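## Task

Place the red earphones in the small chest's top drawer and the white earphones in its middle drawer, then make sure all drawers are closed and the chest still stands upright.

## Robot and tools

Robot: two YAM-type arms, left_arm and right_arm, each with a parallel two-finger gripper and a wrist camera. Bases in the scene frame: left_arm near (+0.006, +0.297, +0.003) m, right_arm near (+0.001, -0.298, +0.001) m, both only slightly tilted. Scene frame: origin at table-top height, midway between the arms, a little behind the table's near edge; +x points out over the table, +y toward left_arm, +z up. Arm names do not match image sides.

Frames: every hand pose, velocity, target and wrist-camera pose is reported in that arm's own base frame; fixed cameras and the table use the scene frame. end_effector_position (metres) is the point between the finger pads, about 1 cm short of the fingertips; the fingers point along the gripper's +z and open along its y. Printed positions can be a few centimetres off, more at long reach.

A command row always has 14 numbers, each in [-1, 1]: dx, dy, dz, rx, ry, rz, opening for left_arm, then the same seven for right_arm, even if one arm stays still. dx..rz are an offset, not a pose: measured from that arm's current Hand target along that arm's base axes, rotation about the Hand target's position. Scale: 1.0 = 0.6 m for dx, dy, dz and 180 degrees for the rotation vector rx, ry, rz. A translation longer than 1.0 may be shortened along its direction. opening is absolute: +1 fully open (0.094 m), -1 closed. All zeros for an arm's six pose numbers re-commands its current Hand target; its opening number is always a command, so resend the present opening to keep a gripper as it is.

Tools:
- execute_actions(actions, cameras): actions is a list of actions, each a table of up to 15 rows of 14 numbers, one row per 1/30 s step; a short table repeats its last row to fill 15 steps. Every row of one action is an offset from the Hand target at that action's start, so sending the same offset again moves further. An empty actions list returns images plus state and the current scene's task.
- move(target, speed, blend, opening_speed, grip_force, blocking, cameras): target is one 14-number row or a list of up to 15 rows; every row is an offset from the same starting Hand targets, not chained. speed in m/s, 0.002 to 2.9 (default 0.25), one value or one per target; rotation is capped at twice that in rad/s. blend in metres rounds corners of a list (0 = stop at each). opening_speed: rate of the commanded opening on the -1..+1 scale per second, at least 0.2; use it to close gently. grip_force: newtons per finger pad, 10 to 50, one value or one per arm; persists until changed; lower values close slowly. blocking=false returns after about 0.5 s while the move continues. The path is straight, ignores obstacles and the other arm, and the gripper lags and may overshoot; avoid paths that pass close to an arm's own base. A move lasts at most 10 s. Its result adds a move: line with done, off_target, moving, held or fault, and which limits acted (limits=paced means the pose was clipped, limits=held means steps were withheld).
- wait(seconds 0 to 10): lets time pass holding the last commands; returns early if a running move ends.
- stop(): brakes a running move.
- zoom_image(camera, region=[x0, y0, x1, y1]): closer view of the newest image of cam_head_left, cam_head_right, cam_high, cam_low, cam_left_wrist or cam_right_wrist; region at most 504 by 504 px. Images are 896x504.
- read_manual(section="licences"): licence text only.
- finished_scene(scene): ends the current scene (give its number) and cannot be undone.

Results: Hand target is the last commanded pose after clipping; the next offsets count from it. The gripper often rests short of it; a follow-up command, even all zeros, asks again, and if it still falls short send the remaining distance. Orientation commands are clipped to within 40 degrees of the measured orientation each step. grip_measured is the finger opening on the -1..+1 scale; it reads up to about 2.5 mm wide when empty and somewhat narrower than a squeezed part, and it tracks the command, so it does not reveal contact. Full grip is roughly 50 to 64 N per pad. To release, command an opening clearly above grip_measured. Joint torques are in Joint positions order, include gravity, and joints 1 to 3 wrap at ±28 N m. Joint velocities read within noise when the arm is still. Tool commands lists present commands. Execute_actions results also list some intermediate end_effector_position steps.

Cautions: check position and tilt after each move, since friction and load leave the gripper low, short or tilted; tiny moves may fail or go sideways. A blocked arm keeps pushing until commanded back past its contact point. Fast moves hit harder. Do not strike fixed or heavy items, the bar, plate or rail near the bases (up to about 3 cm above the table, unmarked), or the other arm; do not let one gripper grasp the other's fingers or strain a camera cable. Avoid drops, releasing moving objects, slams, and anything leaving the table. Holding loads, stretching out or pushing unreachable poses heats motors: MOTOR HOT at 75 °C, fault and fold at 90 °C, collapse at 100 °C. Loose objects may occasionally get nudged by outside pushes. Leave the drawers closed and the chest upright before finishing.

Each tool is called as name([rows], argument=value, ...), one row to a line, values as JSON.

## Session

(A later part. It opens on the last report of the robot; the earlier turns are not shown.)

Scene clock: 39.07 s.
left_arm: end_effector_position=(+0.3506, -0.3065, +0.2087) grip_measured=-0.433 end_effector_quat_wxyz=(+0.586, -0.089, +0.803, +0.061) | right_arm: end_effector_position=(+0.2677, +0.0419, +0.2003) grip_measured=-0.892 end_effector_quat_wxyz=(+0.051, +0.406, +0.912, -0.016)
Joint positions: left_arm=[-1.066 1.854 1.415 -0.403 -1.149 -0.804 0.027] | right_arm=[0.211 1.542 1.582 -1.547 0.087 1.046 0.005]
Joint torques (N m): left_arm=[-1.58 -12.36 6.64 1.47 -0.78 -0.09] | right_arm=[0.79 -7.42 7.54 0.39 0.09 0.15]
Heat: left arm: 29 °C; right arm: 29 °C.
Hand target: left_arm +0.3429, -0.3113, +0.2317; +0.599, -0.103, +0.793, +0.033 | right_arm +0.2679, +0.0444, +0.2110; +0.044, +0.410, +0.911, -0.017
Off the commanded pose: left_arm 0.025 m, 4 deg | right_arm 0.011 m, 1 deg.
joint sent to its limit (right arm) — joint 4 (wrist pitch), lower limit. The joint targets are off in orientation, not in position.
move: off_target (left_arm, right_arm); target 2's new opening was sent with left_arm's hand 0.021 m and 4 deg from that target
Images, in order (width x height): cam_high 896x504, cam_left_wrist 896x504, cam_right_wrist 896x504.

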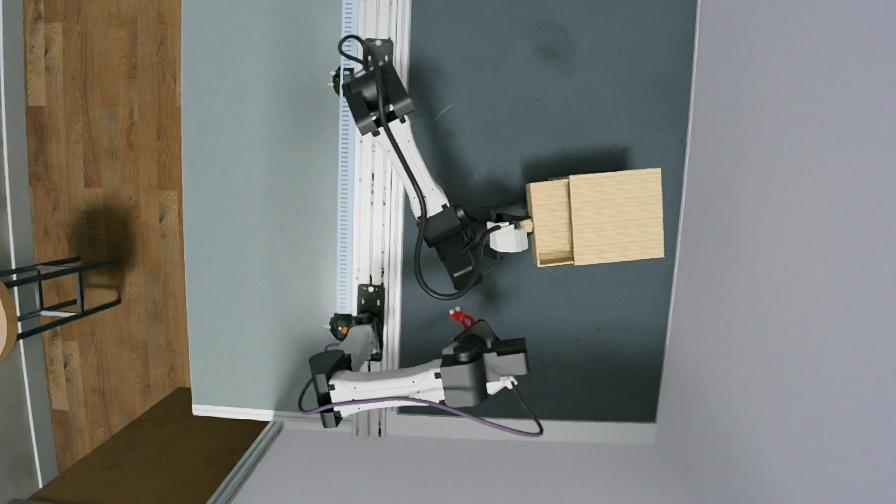

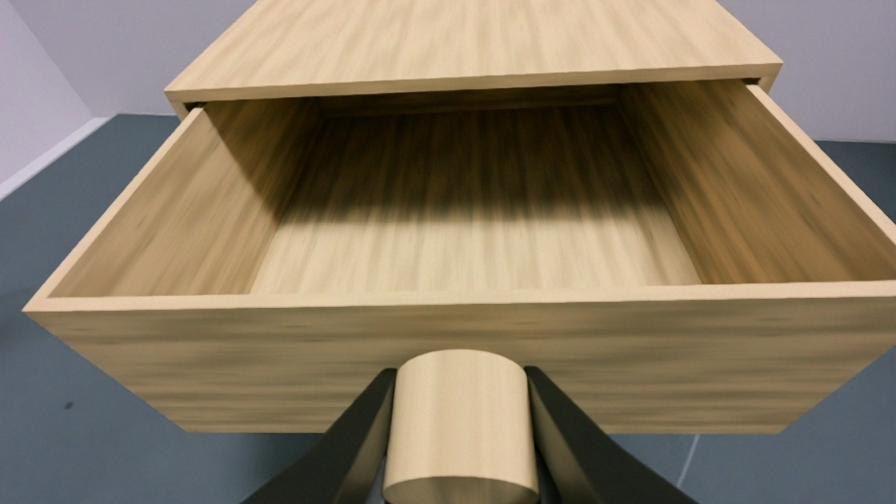

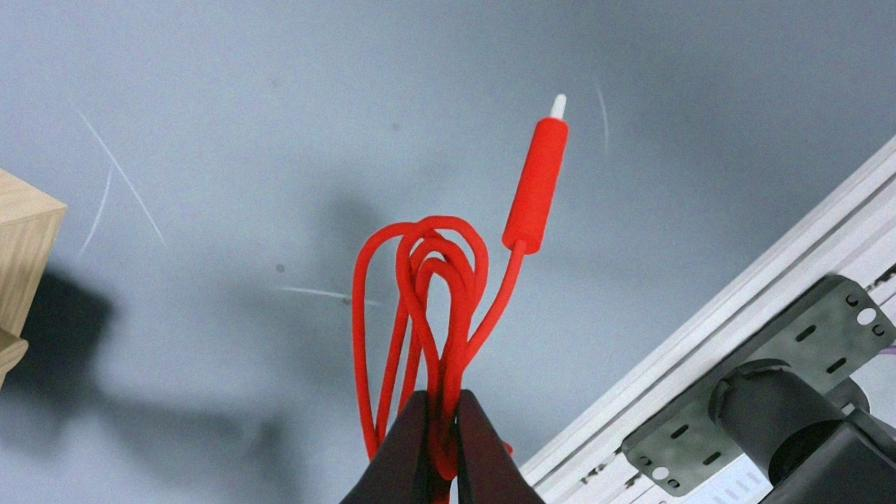

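move([
  [-0.035,-0.008,0,0,0,0,0,0,0,0,0,0,0,-1],
  [-0.168,-0.033,0,0,0,0,0,-0.013,0.093,0.18,0,-0.08,0.1,-1],
  [-0.24,0.11,-0.067,0,0,0,0,0.217,0.407,0.173,-0.057,-0.258,0.342,-1],
], speed=[0.1,0.2,0.25], blend=[0,0.02,0], cameras=["cam_left_wrist","cam_right_wrist","cam_high"])

Scene clock: 44.47 s.
left_arm: end_effector_position=(+0.2012, -0.2476, +0.1820) grip_measured=-0.002 end_effector_quat_wxyz=(+0.588, -0.102, +0.801, +0.045) | right_arm: end_effector_position=(+0.3935, +0.2826, +0.3257) grip_measured=-0.892 end_effector_quat_wxyz=(+0.423, -0.125, +0.893, +0.087)
Joint positions: left_arm=[-1.433 1.705 1.194 -1.26 -1.254 -1.832 0.047] | right_arm=[0.729 1.776 1.992 -0.93 0.298 0.314 0.005]
Joint torques (N m): left_arm=[-0.7 -8.58 4.04 -0.27 -1.14 -0.22] | right_arm=[0.32 -7.16 4.82 2.22 0.09 -0.01]
Heat: left arm: 30 °C; right arm: 29 °C.
Hand target: left_arm +0.1989, -0.2453, +0.1915; +0.599, -0.103, +0.793, +0.033 | right_arm +0.3982, +0.2887, +0.3148; +0.418, -0.131, +0.895, +0.087
Off the commanded pose: left_arm 0.010 m, 2 deg | right_arm 0.013 m, 1 deg.
move: off_target (right_arm)
Images, in order (width x height): cam_high 896x504, cam_left_wrist 896x504, cam_right_wrist 896x504.

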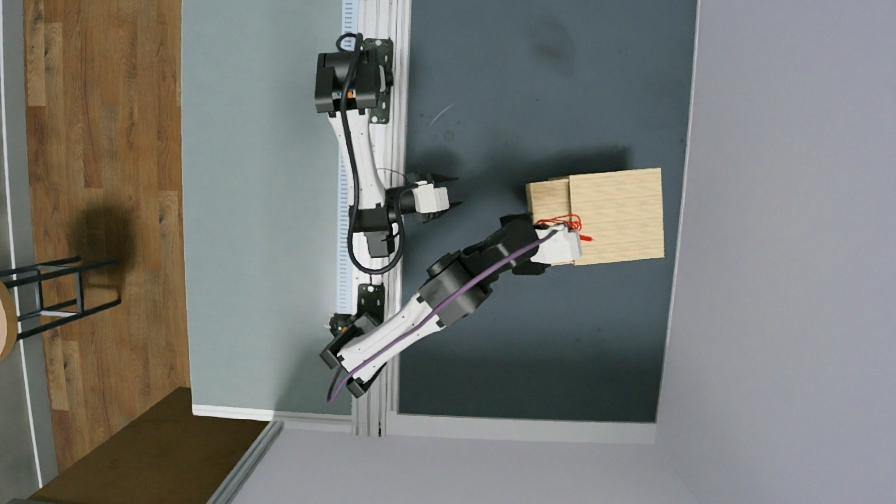

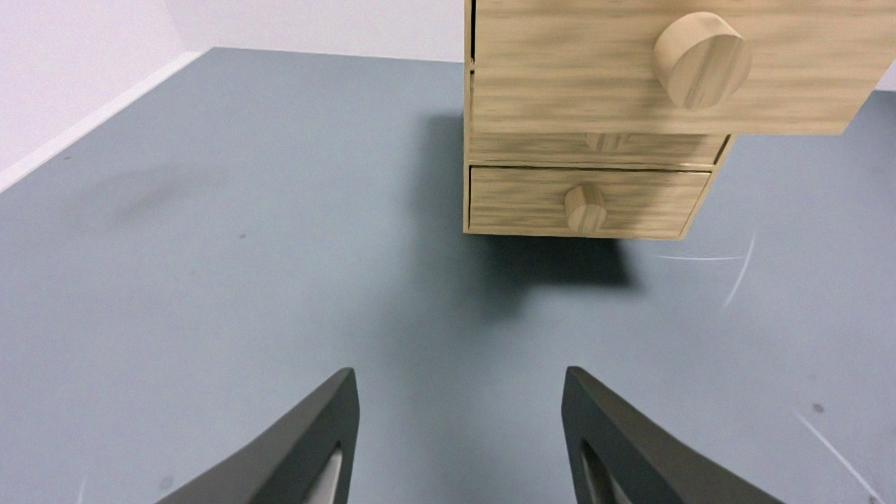

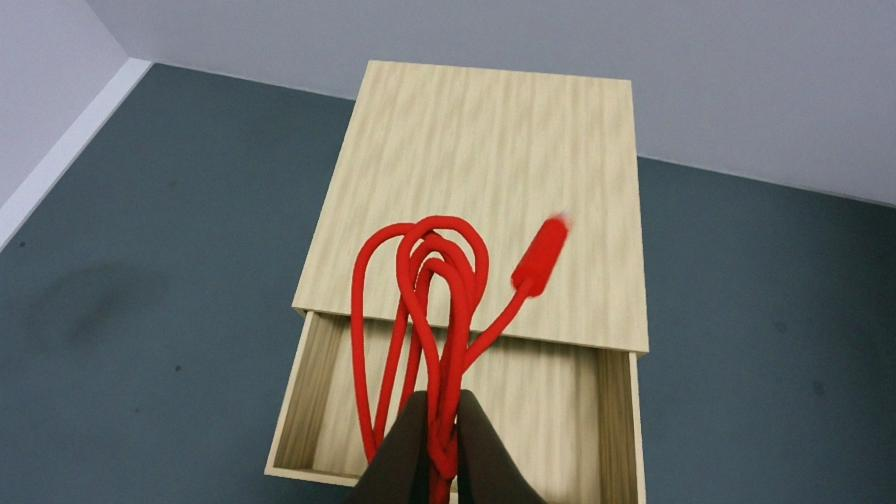

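move([
  [0.02,0.11,-0.067,0,0,0,0,0.042,-0.042,0.0,0,0,0.25,-1],
], speed=0.25, cameras=["cam_right_wrist","cam_high"])

Scene clock: 47.47 s.
left_arm: end_effector_position=(+0.2081, -0.1826, +0.1444) grip_measured=-0.002 end_effector_quat_wxyz=(+0.586, -0.094, +0.804, +0.040) | right_arm: end_effector_position=(+0.4184, +0.2628, +0.3179) grip_measured=-0.892 end_effector_quat_wxyz=(+0.357, -0.461, +0.777, +0.237)
Joint positions: left_arm=[-1.36 1.425 0.766 -0.833 -1.254 -1.537 0.047] | right_arm=[0.374 1.952 2.228 -1.117 -0.554 -0.481 0.005]
Joint torques (N m): left_arm=[1.03 -5.87 3.9 0.59 -1.21 0] | right_arm=[-0.2 -7.56 8.28 1.64 -0.27 -0.01]
Heat: left arm: 29 °C; right arm: 29 °C.
Hand target: left_arm +0.2109, -0.1793, +0.1512; +0.599, -0.103, +0.793, +0.033 | right_arm +0.4233, +0.2635, +0.3147; +0.353, -0.464, +0.776, +0.240
Off the commanded pose: left_arm 0.008 m, 2 deg | right_arm 0.006 m, 1 deg.
move: done
Images, in order (width x height): cam_high 896x504, cam_right_wrist 896x504.

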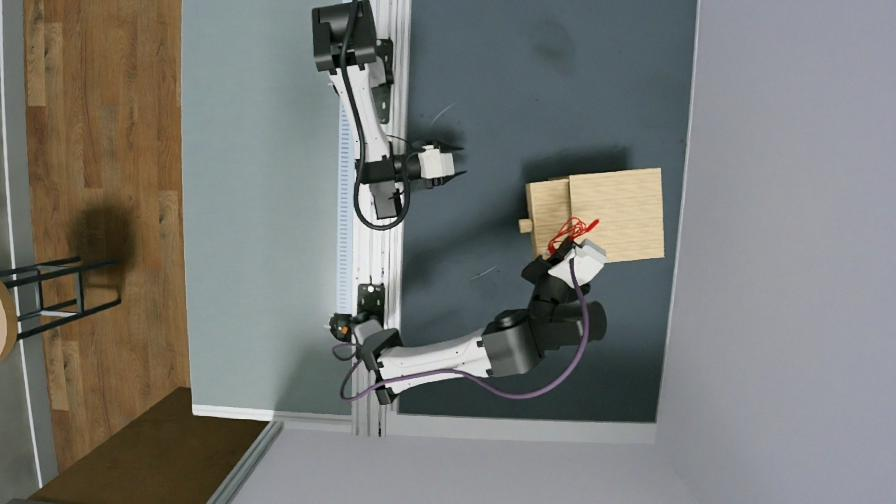

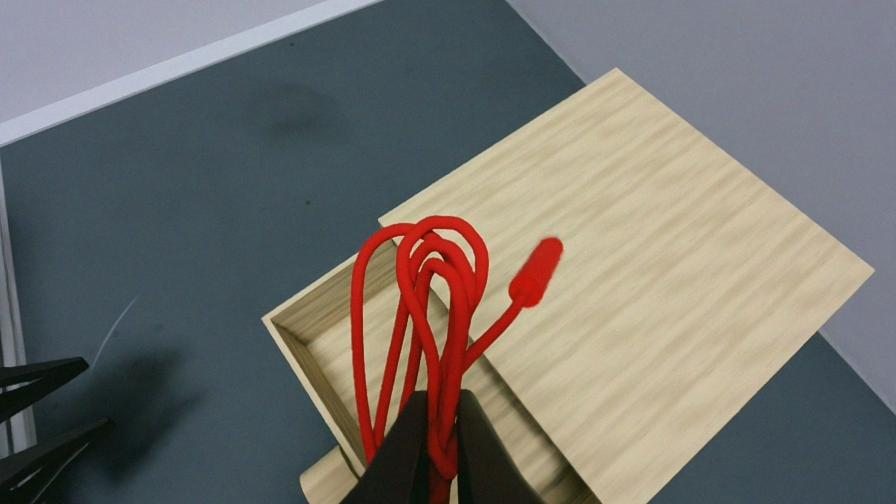

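move([
  [0,0,0,0,0,0,0,-0.02,-0.02,-0.01,0,0,0.15,-1],
  [0,0,0,0,0,0,0,-0.02,-0.02,-0.08,0,0,0.15,-1],
], speed=0.2, cameras=["cam_right_wrist","cam_high","cam_head_left"])

Scene clock: 50.43 s.
left_arm: end_effector_position=(+0.2081, -0.1828, +0.1443) grip_measured=-0.002 end_effector_quat_wxyz=(+0.586, -0.094, +0.804, +0.040) | right_arm: end_effector_position=(+0.4083, +0.2527, +0.2797) grip_measured=-0.892 end_effector_quat_wxyz=(-0.311, +0.629, -0.642, -0.307)
Joint positions: left_arm=[-1.36 1.425 0.766 -0.832 -1.254 -1.535 0.047] | right_arm=[0.278 2.243 2.574 -1.547 -0.853 -1.111 0.005]
Joint torques (N m): left_arm=[1.05 -5.9 3.9 0.58 -1.21 0.04] | right_arm=[-0.02 -9.55 4.18 0.93 -0.32 -0.04]
Heat: left arm: 29 °C; right arm: 29 °C.
Hand target: left_arm +0.2109, -0.1793, +0.1512; +0.599, -0.103, +0.793, +0.033 | right_arm +0.4113, +0.2514, +0.2667; -0.287, +0.632, -0.647, -0.316
Off the commanded pose: left_arm 0.008 m, 2 deg | right_arm 0.013 m, 3 deg.
joint sent to its limit (right arm) — joint 4 (wrist pitch), lower limit. The joint targets still meet the commanded pose.
move: off_target (right_arm)
Images, in order (width x height): cam_head_left 896x504, cam_high 896x504, cam_right_wrist 896x504.

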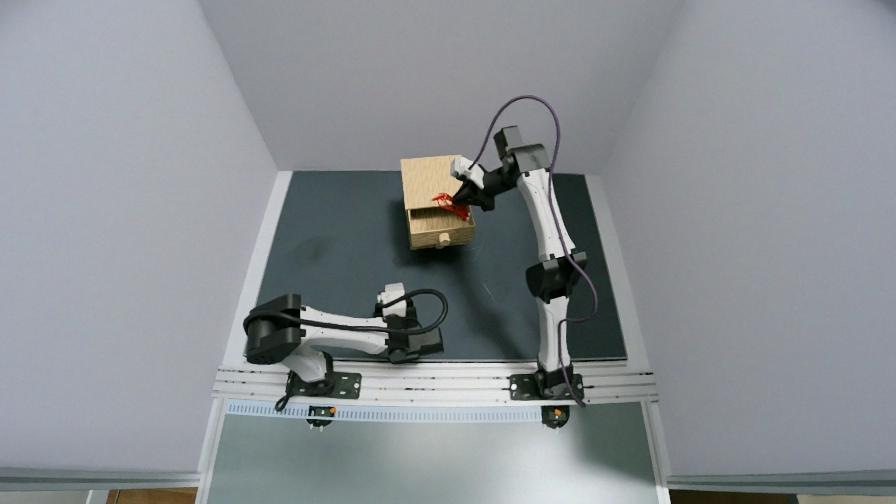

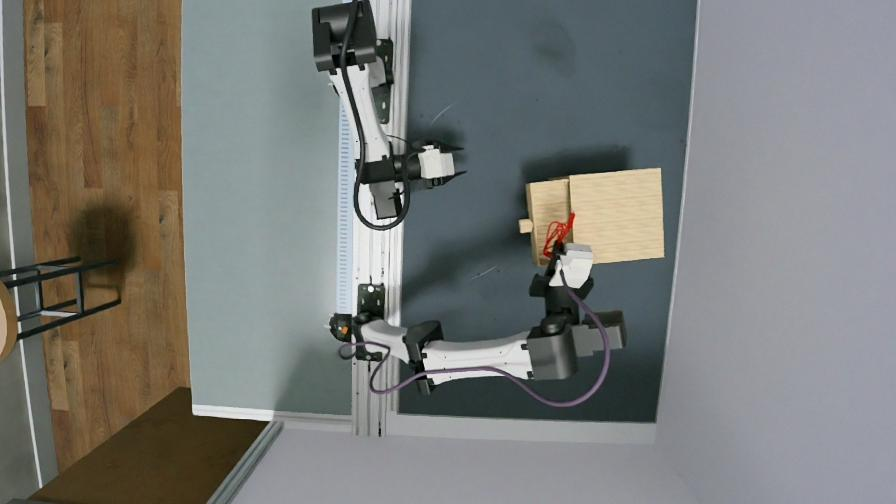

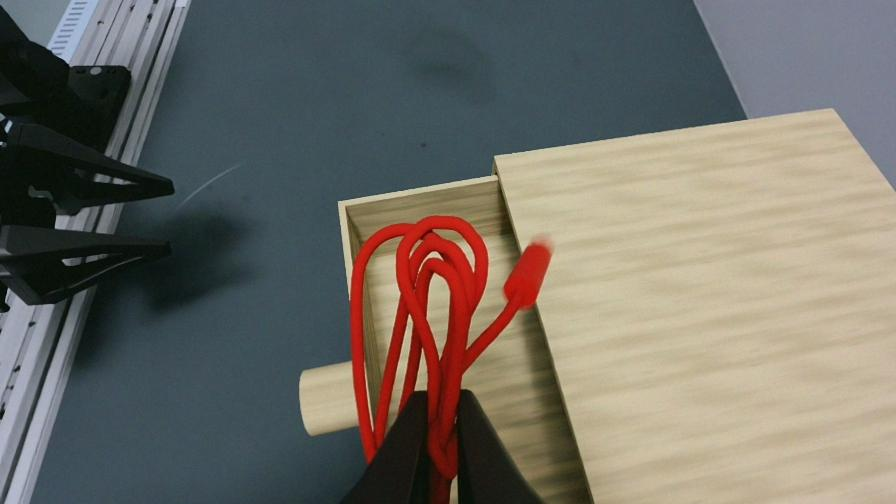

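move([
  [0,0,0,0,0,0,0,0,0,-0.1,0,0,0,-1],
  [0,0,0,0,0,0,0,0,0,-0.1,0,0,0,-0.5],
  [0,0,0,0,0,0,0,0,-0.03,0.02,0,0,0,-0.5],
  [0,-0.2,0.05,0,0,0,0,-0.08,-0.3,0.05,0,0,-0.1,-0.5],
], speed=[0.1,0.1,0.15,0.25], blend=[0,0,0.02,0], opening_speed=1.2, cameras=["cam_right_wrist","cam_left_wrist","cam_high","cam_head_left"])

zoom_image(camera="cam_high", region=[480, 140, 680, 290])

Scene clock: 55.70 s.
left_arm: end_effector_position=(+0.2115, -0.2915, +0.1701) grip_measured=-0.002 end_effector_quat_wxyz=(+0.587, -0.096, +0.802, +0.048) | right_arm: end_effector_position=(+0.3696, +0.0683, +0.2916) grip_measured=-0.502 end_effector_quat_wxyz=(+0.348, -0.508, +0.747, +0.250)
Joint positions: left_arm=[-1.421 1.869 1.35 -1.21 -1.256 -1.774 0.047] | right_arm=[-0.179 1.814 2 -1.55 -0.868 -1.277 0.023]
Joint torques (N m): left_arm=[-0.51 -7.24 7.43 -0.2 -1.15 -0.2] | right_arm=[0.58 -10.19 4.12 0.68 -0.47 -0.03]
Heat: left arm: 29 °C; right arm: 30 °C.
Hand target: left_arm +0.2109, -0.2992, +0.1812; +0.599, -0.103, +0.793, +0.033 | right_arm +0.3634, +0.0713, +0.2966; +0.333, -0.523, +0.738, +0.267
Off the commanded pose: left_arm 0.014 m, 3 deg | right_arm 0.009 m, 3 deg.
joint sent to its limit (right arm) — joint 4 (wrist pitch), lower limit. The joint targets are off in orientation, not in position.
move: off_target (left_arm, right_arm); target 2's new opening was sent with right_arm's hand 0.015 m and 3 deg from that target
Images, in order (width x height): cam_head_left 896x504, cam_high 896x504, cam_left_wrist 896x504, cam_right_wrist 896x504.

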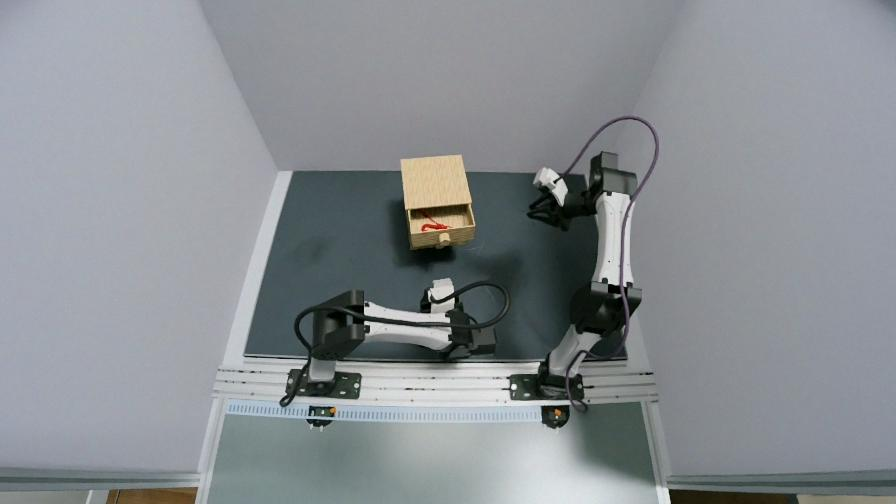

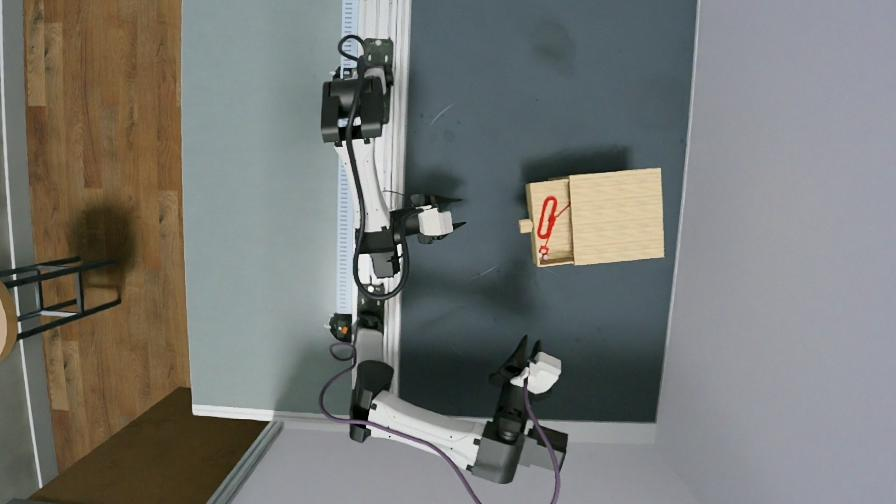

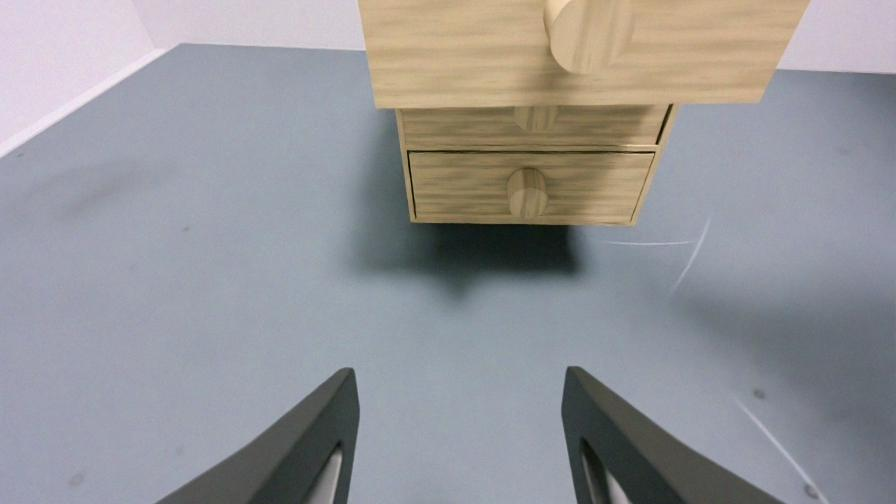

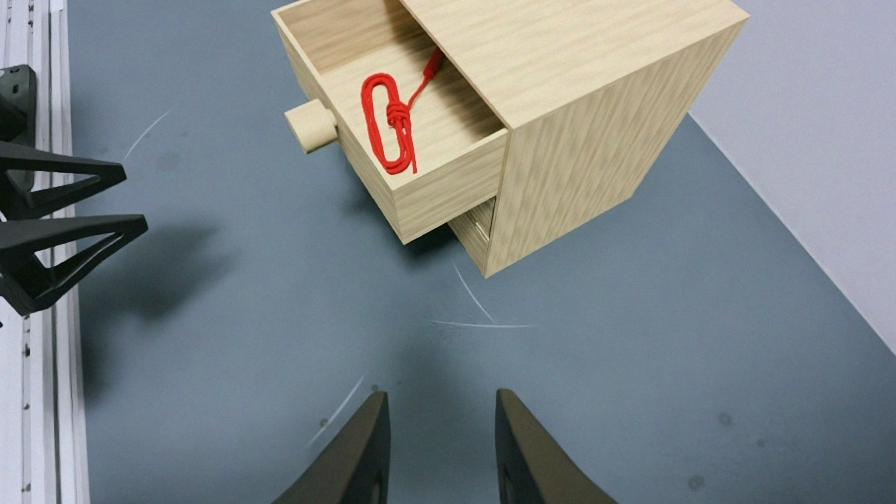

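Scaled by 2.520 from the camera's 896x504 image, which has a finer 1280x720 frame.

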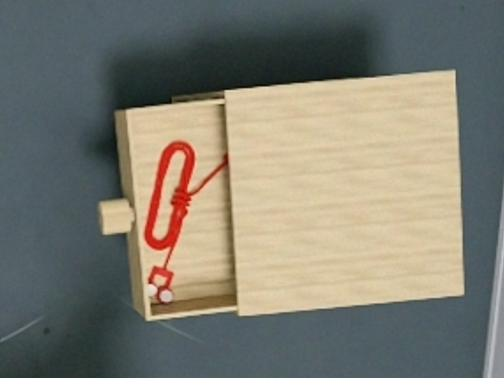

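move([
  [0.05,-0.02,0.078,0,0,0,-1,0,0,0,0,0,0,-0.5],
  [0.153,-0.031,0.08,0,0,0,-1,0,0,0,0,0,0,-0.5],
  [0.345,0.004,0.083,0,0,0,-1,0,0,0,0,0,0,-0.5],
], speed=[0.25,0.2,0.12], blend=[0.02,0.01,0], cameras=["cam_left_wrist","cam_right_wrist","cam_high"])

Scene clock: 58.37 s.
left_arm: end_effector_position=(+0.4063, -0.2968, +0.2240) grip_measured=-0.994 end_effector_quat_wxyz=(+0.584, -0.079, +0.806, +0.058) | right_arm: end_effector_position=(+0.3696, +0.0683, +0.2916) grip_measured=-0.502 end_effector_quat_wxyz=(+0.348, -0.508, +0.747, +0.250)
Joint positions: left_arm=[-0.933 1.888 1.485 -0.253 -1.034 -0.583 0] | right_arm=[-0.179 1.814 2 -1.55 -0.868 -1.277 0.023]
Joint torques (N m): left_arm=[2.18 -8.79 5.68 2.63 -0.4 0.03] | right_arm=[0.57 -10.19 4.12 0.68 -0.47 -0.02]
Heat: left arm: 30 °C; right arm: 30 °C.
Hand target: left_arm +0.4179, -0.2970, +0.2310; +0.599, -0.103, +0.793, +0.033 | right_arm +0.3634, +0.0713, +0.2966; +0.333, -0.523, +0.738, +0.267
Off the commanded pose: left_arm 0.014 m, 5 deg | right_arm 0.009 m, 3 deg.
joint sent to its limit (right arm) — joint 4 (wrist pitch), lower limit. The joint targets are off in orientation, not in position.
move: off_target (left_arm, right_arm)
Images, in order (width x height): cam_high 896x504, cam_left_wrist 896x504, cam_right_wrist 896x504.

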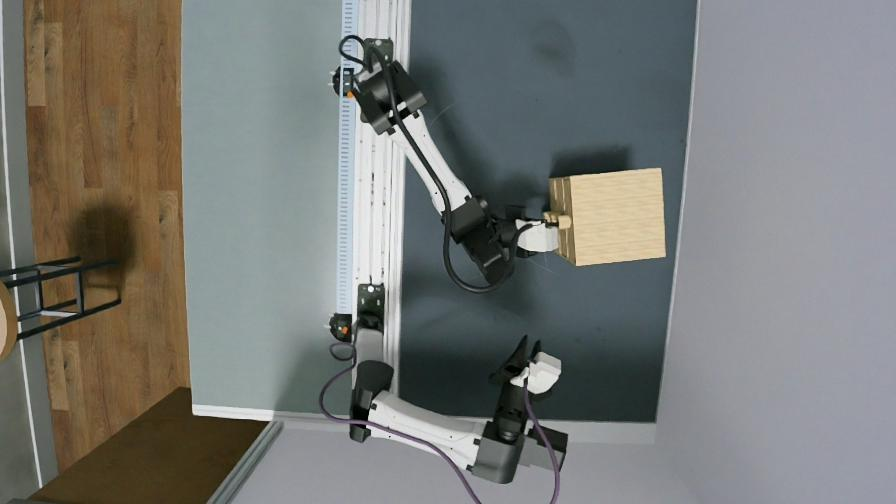

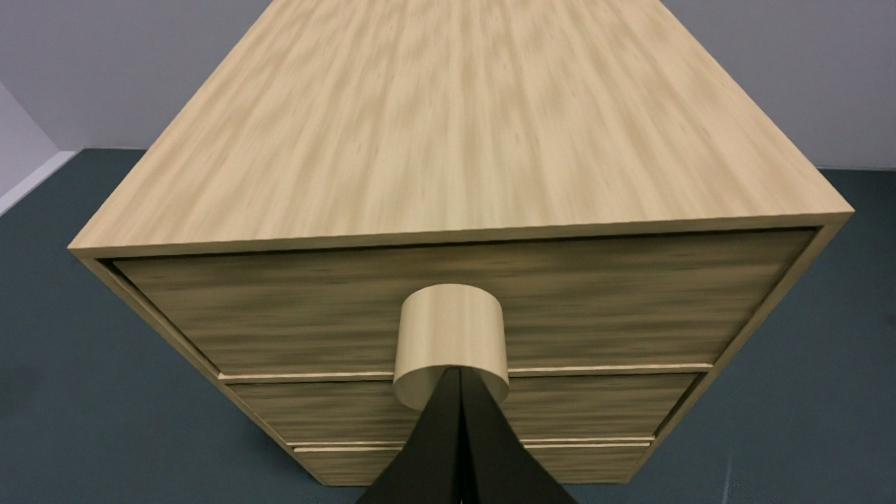

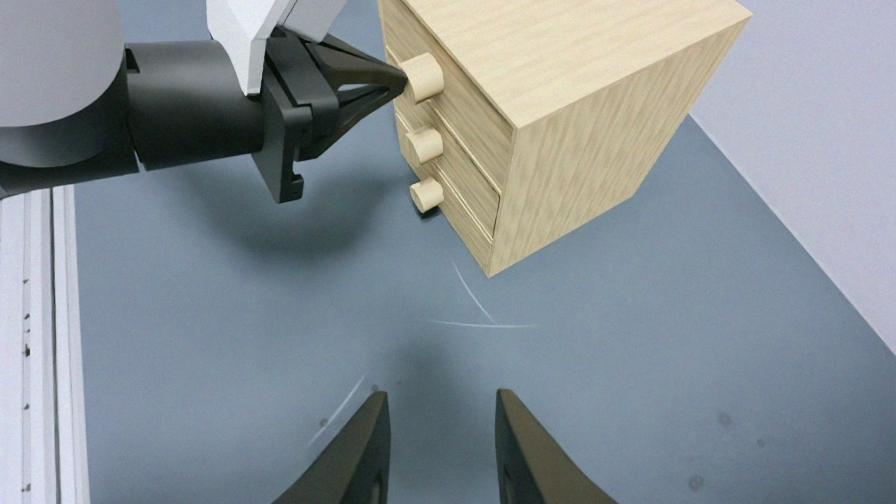

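Shut. Back off gently.

move(target=[-0.15,-0.02,0,0,0,0,-1,0,0,0,0,0,0,-0.5], cameras=["cam_right_wrist"])

zoom_image(camera="cam_right_wrist", region=[350, 0, 600, 300])

Scene clock: 59.97 s.
left_arm: end_effector_position=(+0.3272, -0.3123, +0.2113) grip_measured=-0.994 end_effector_quat_wxyz=(+0.586, -0.077, +0.805, +0.047) | right_arm: end_effector_position=(+0.3696, +0.0683, +0.2916) grip_measured=-0.502 end_effector_quat_wxyz=(+0.348, -0.508, +0.747, +0.250)
Joint positions: left_arm=[-1.122 1.815 1.386 -0.45 -1.158 -0.851 0] | right_arm=[-0.179 1.814 2 -1.55 -0.868 -1.277 0.023]
Joint torques (N m): left_arm=[0.43 -10.62 7.24 1.34 -0.98 -0.25] | right_arm=[0.59 -10.17 4.12 0.68 -0.47 -0.02]
Heat: left arm: 30 °C; right arm: 30 °C.
Hand target: left_arm +0.3279, -0.3090, +0.2311; +0.599, -0.103, +0.793, +0.033 | right_arm +0.3634, +0.0713, +0.2966; +0.333, -0.523, +0.738, +0.267
Off the commanded pose: left_arm 0.020 m, 4 deg | right_arm 0.009 m, 3 deg.
joint sent to its limit (right arm) — joint 4 (wrist pitch), lower limit. The joint targets are off in orientation, not in position.
move: off_target (left_arm, right_arm)
Images, in order (width x height): cam_right_wrist 896x504.

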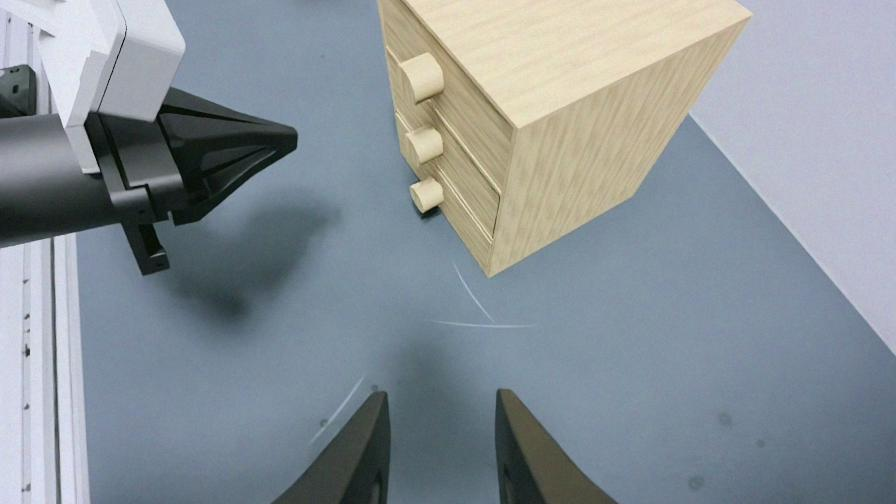

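Scaled by 1.680 from the camera's 896x504 image, which has a finer 1280x720 frame.

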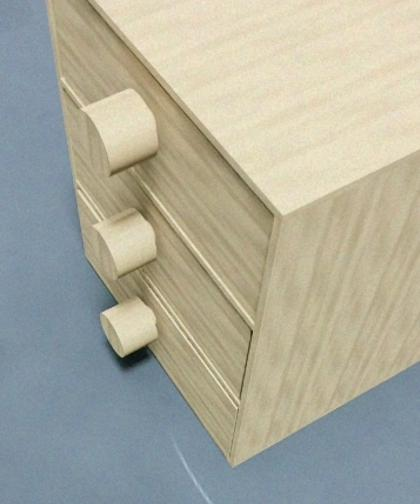

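finished_scene(scene=2)

The scene is finished: the task was done.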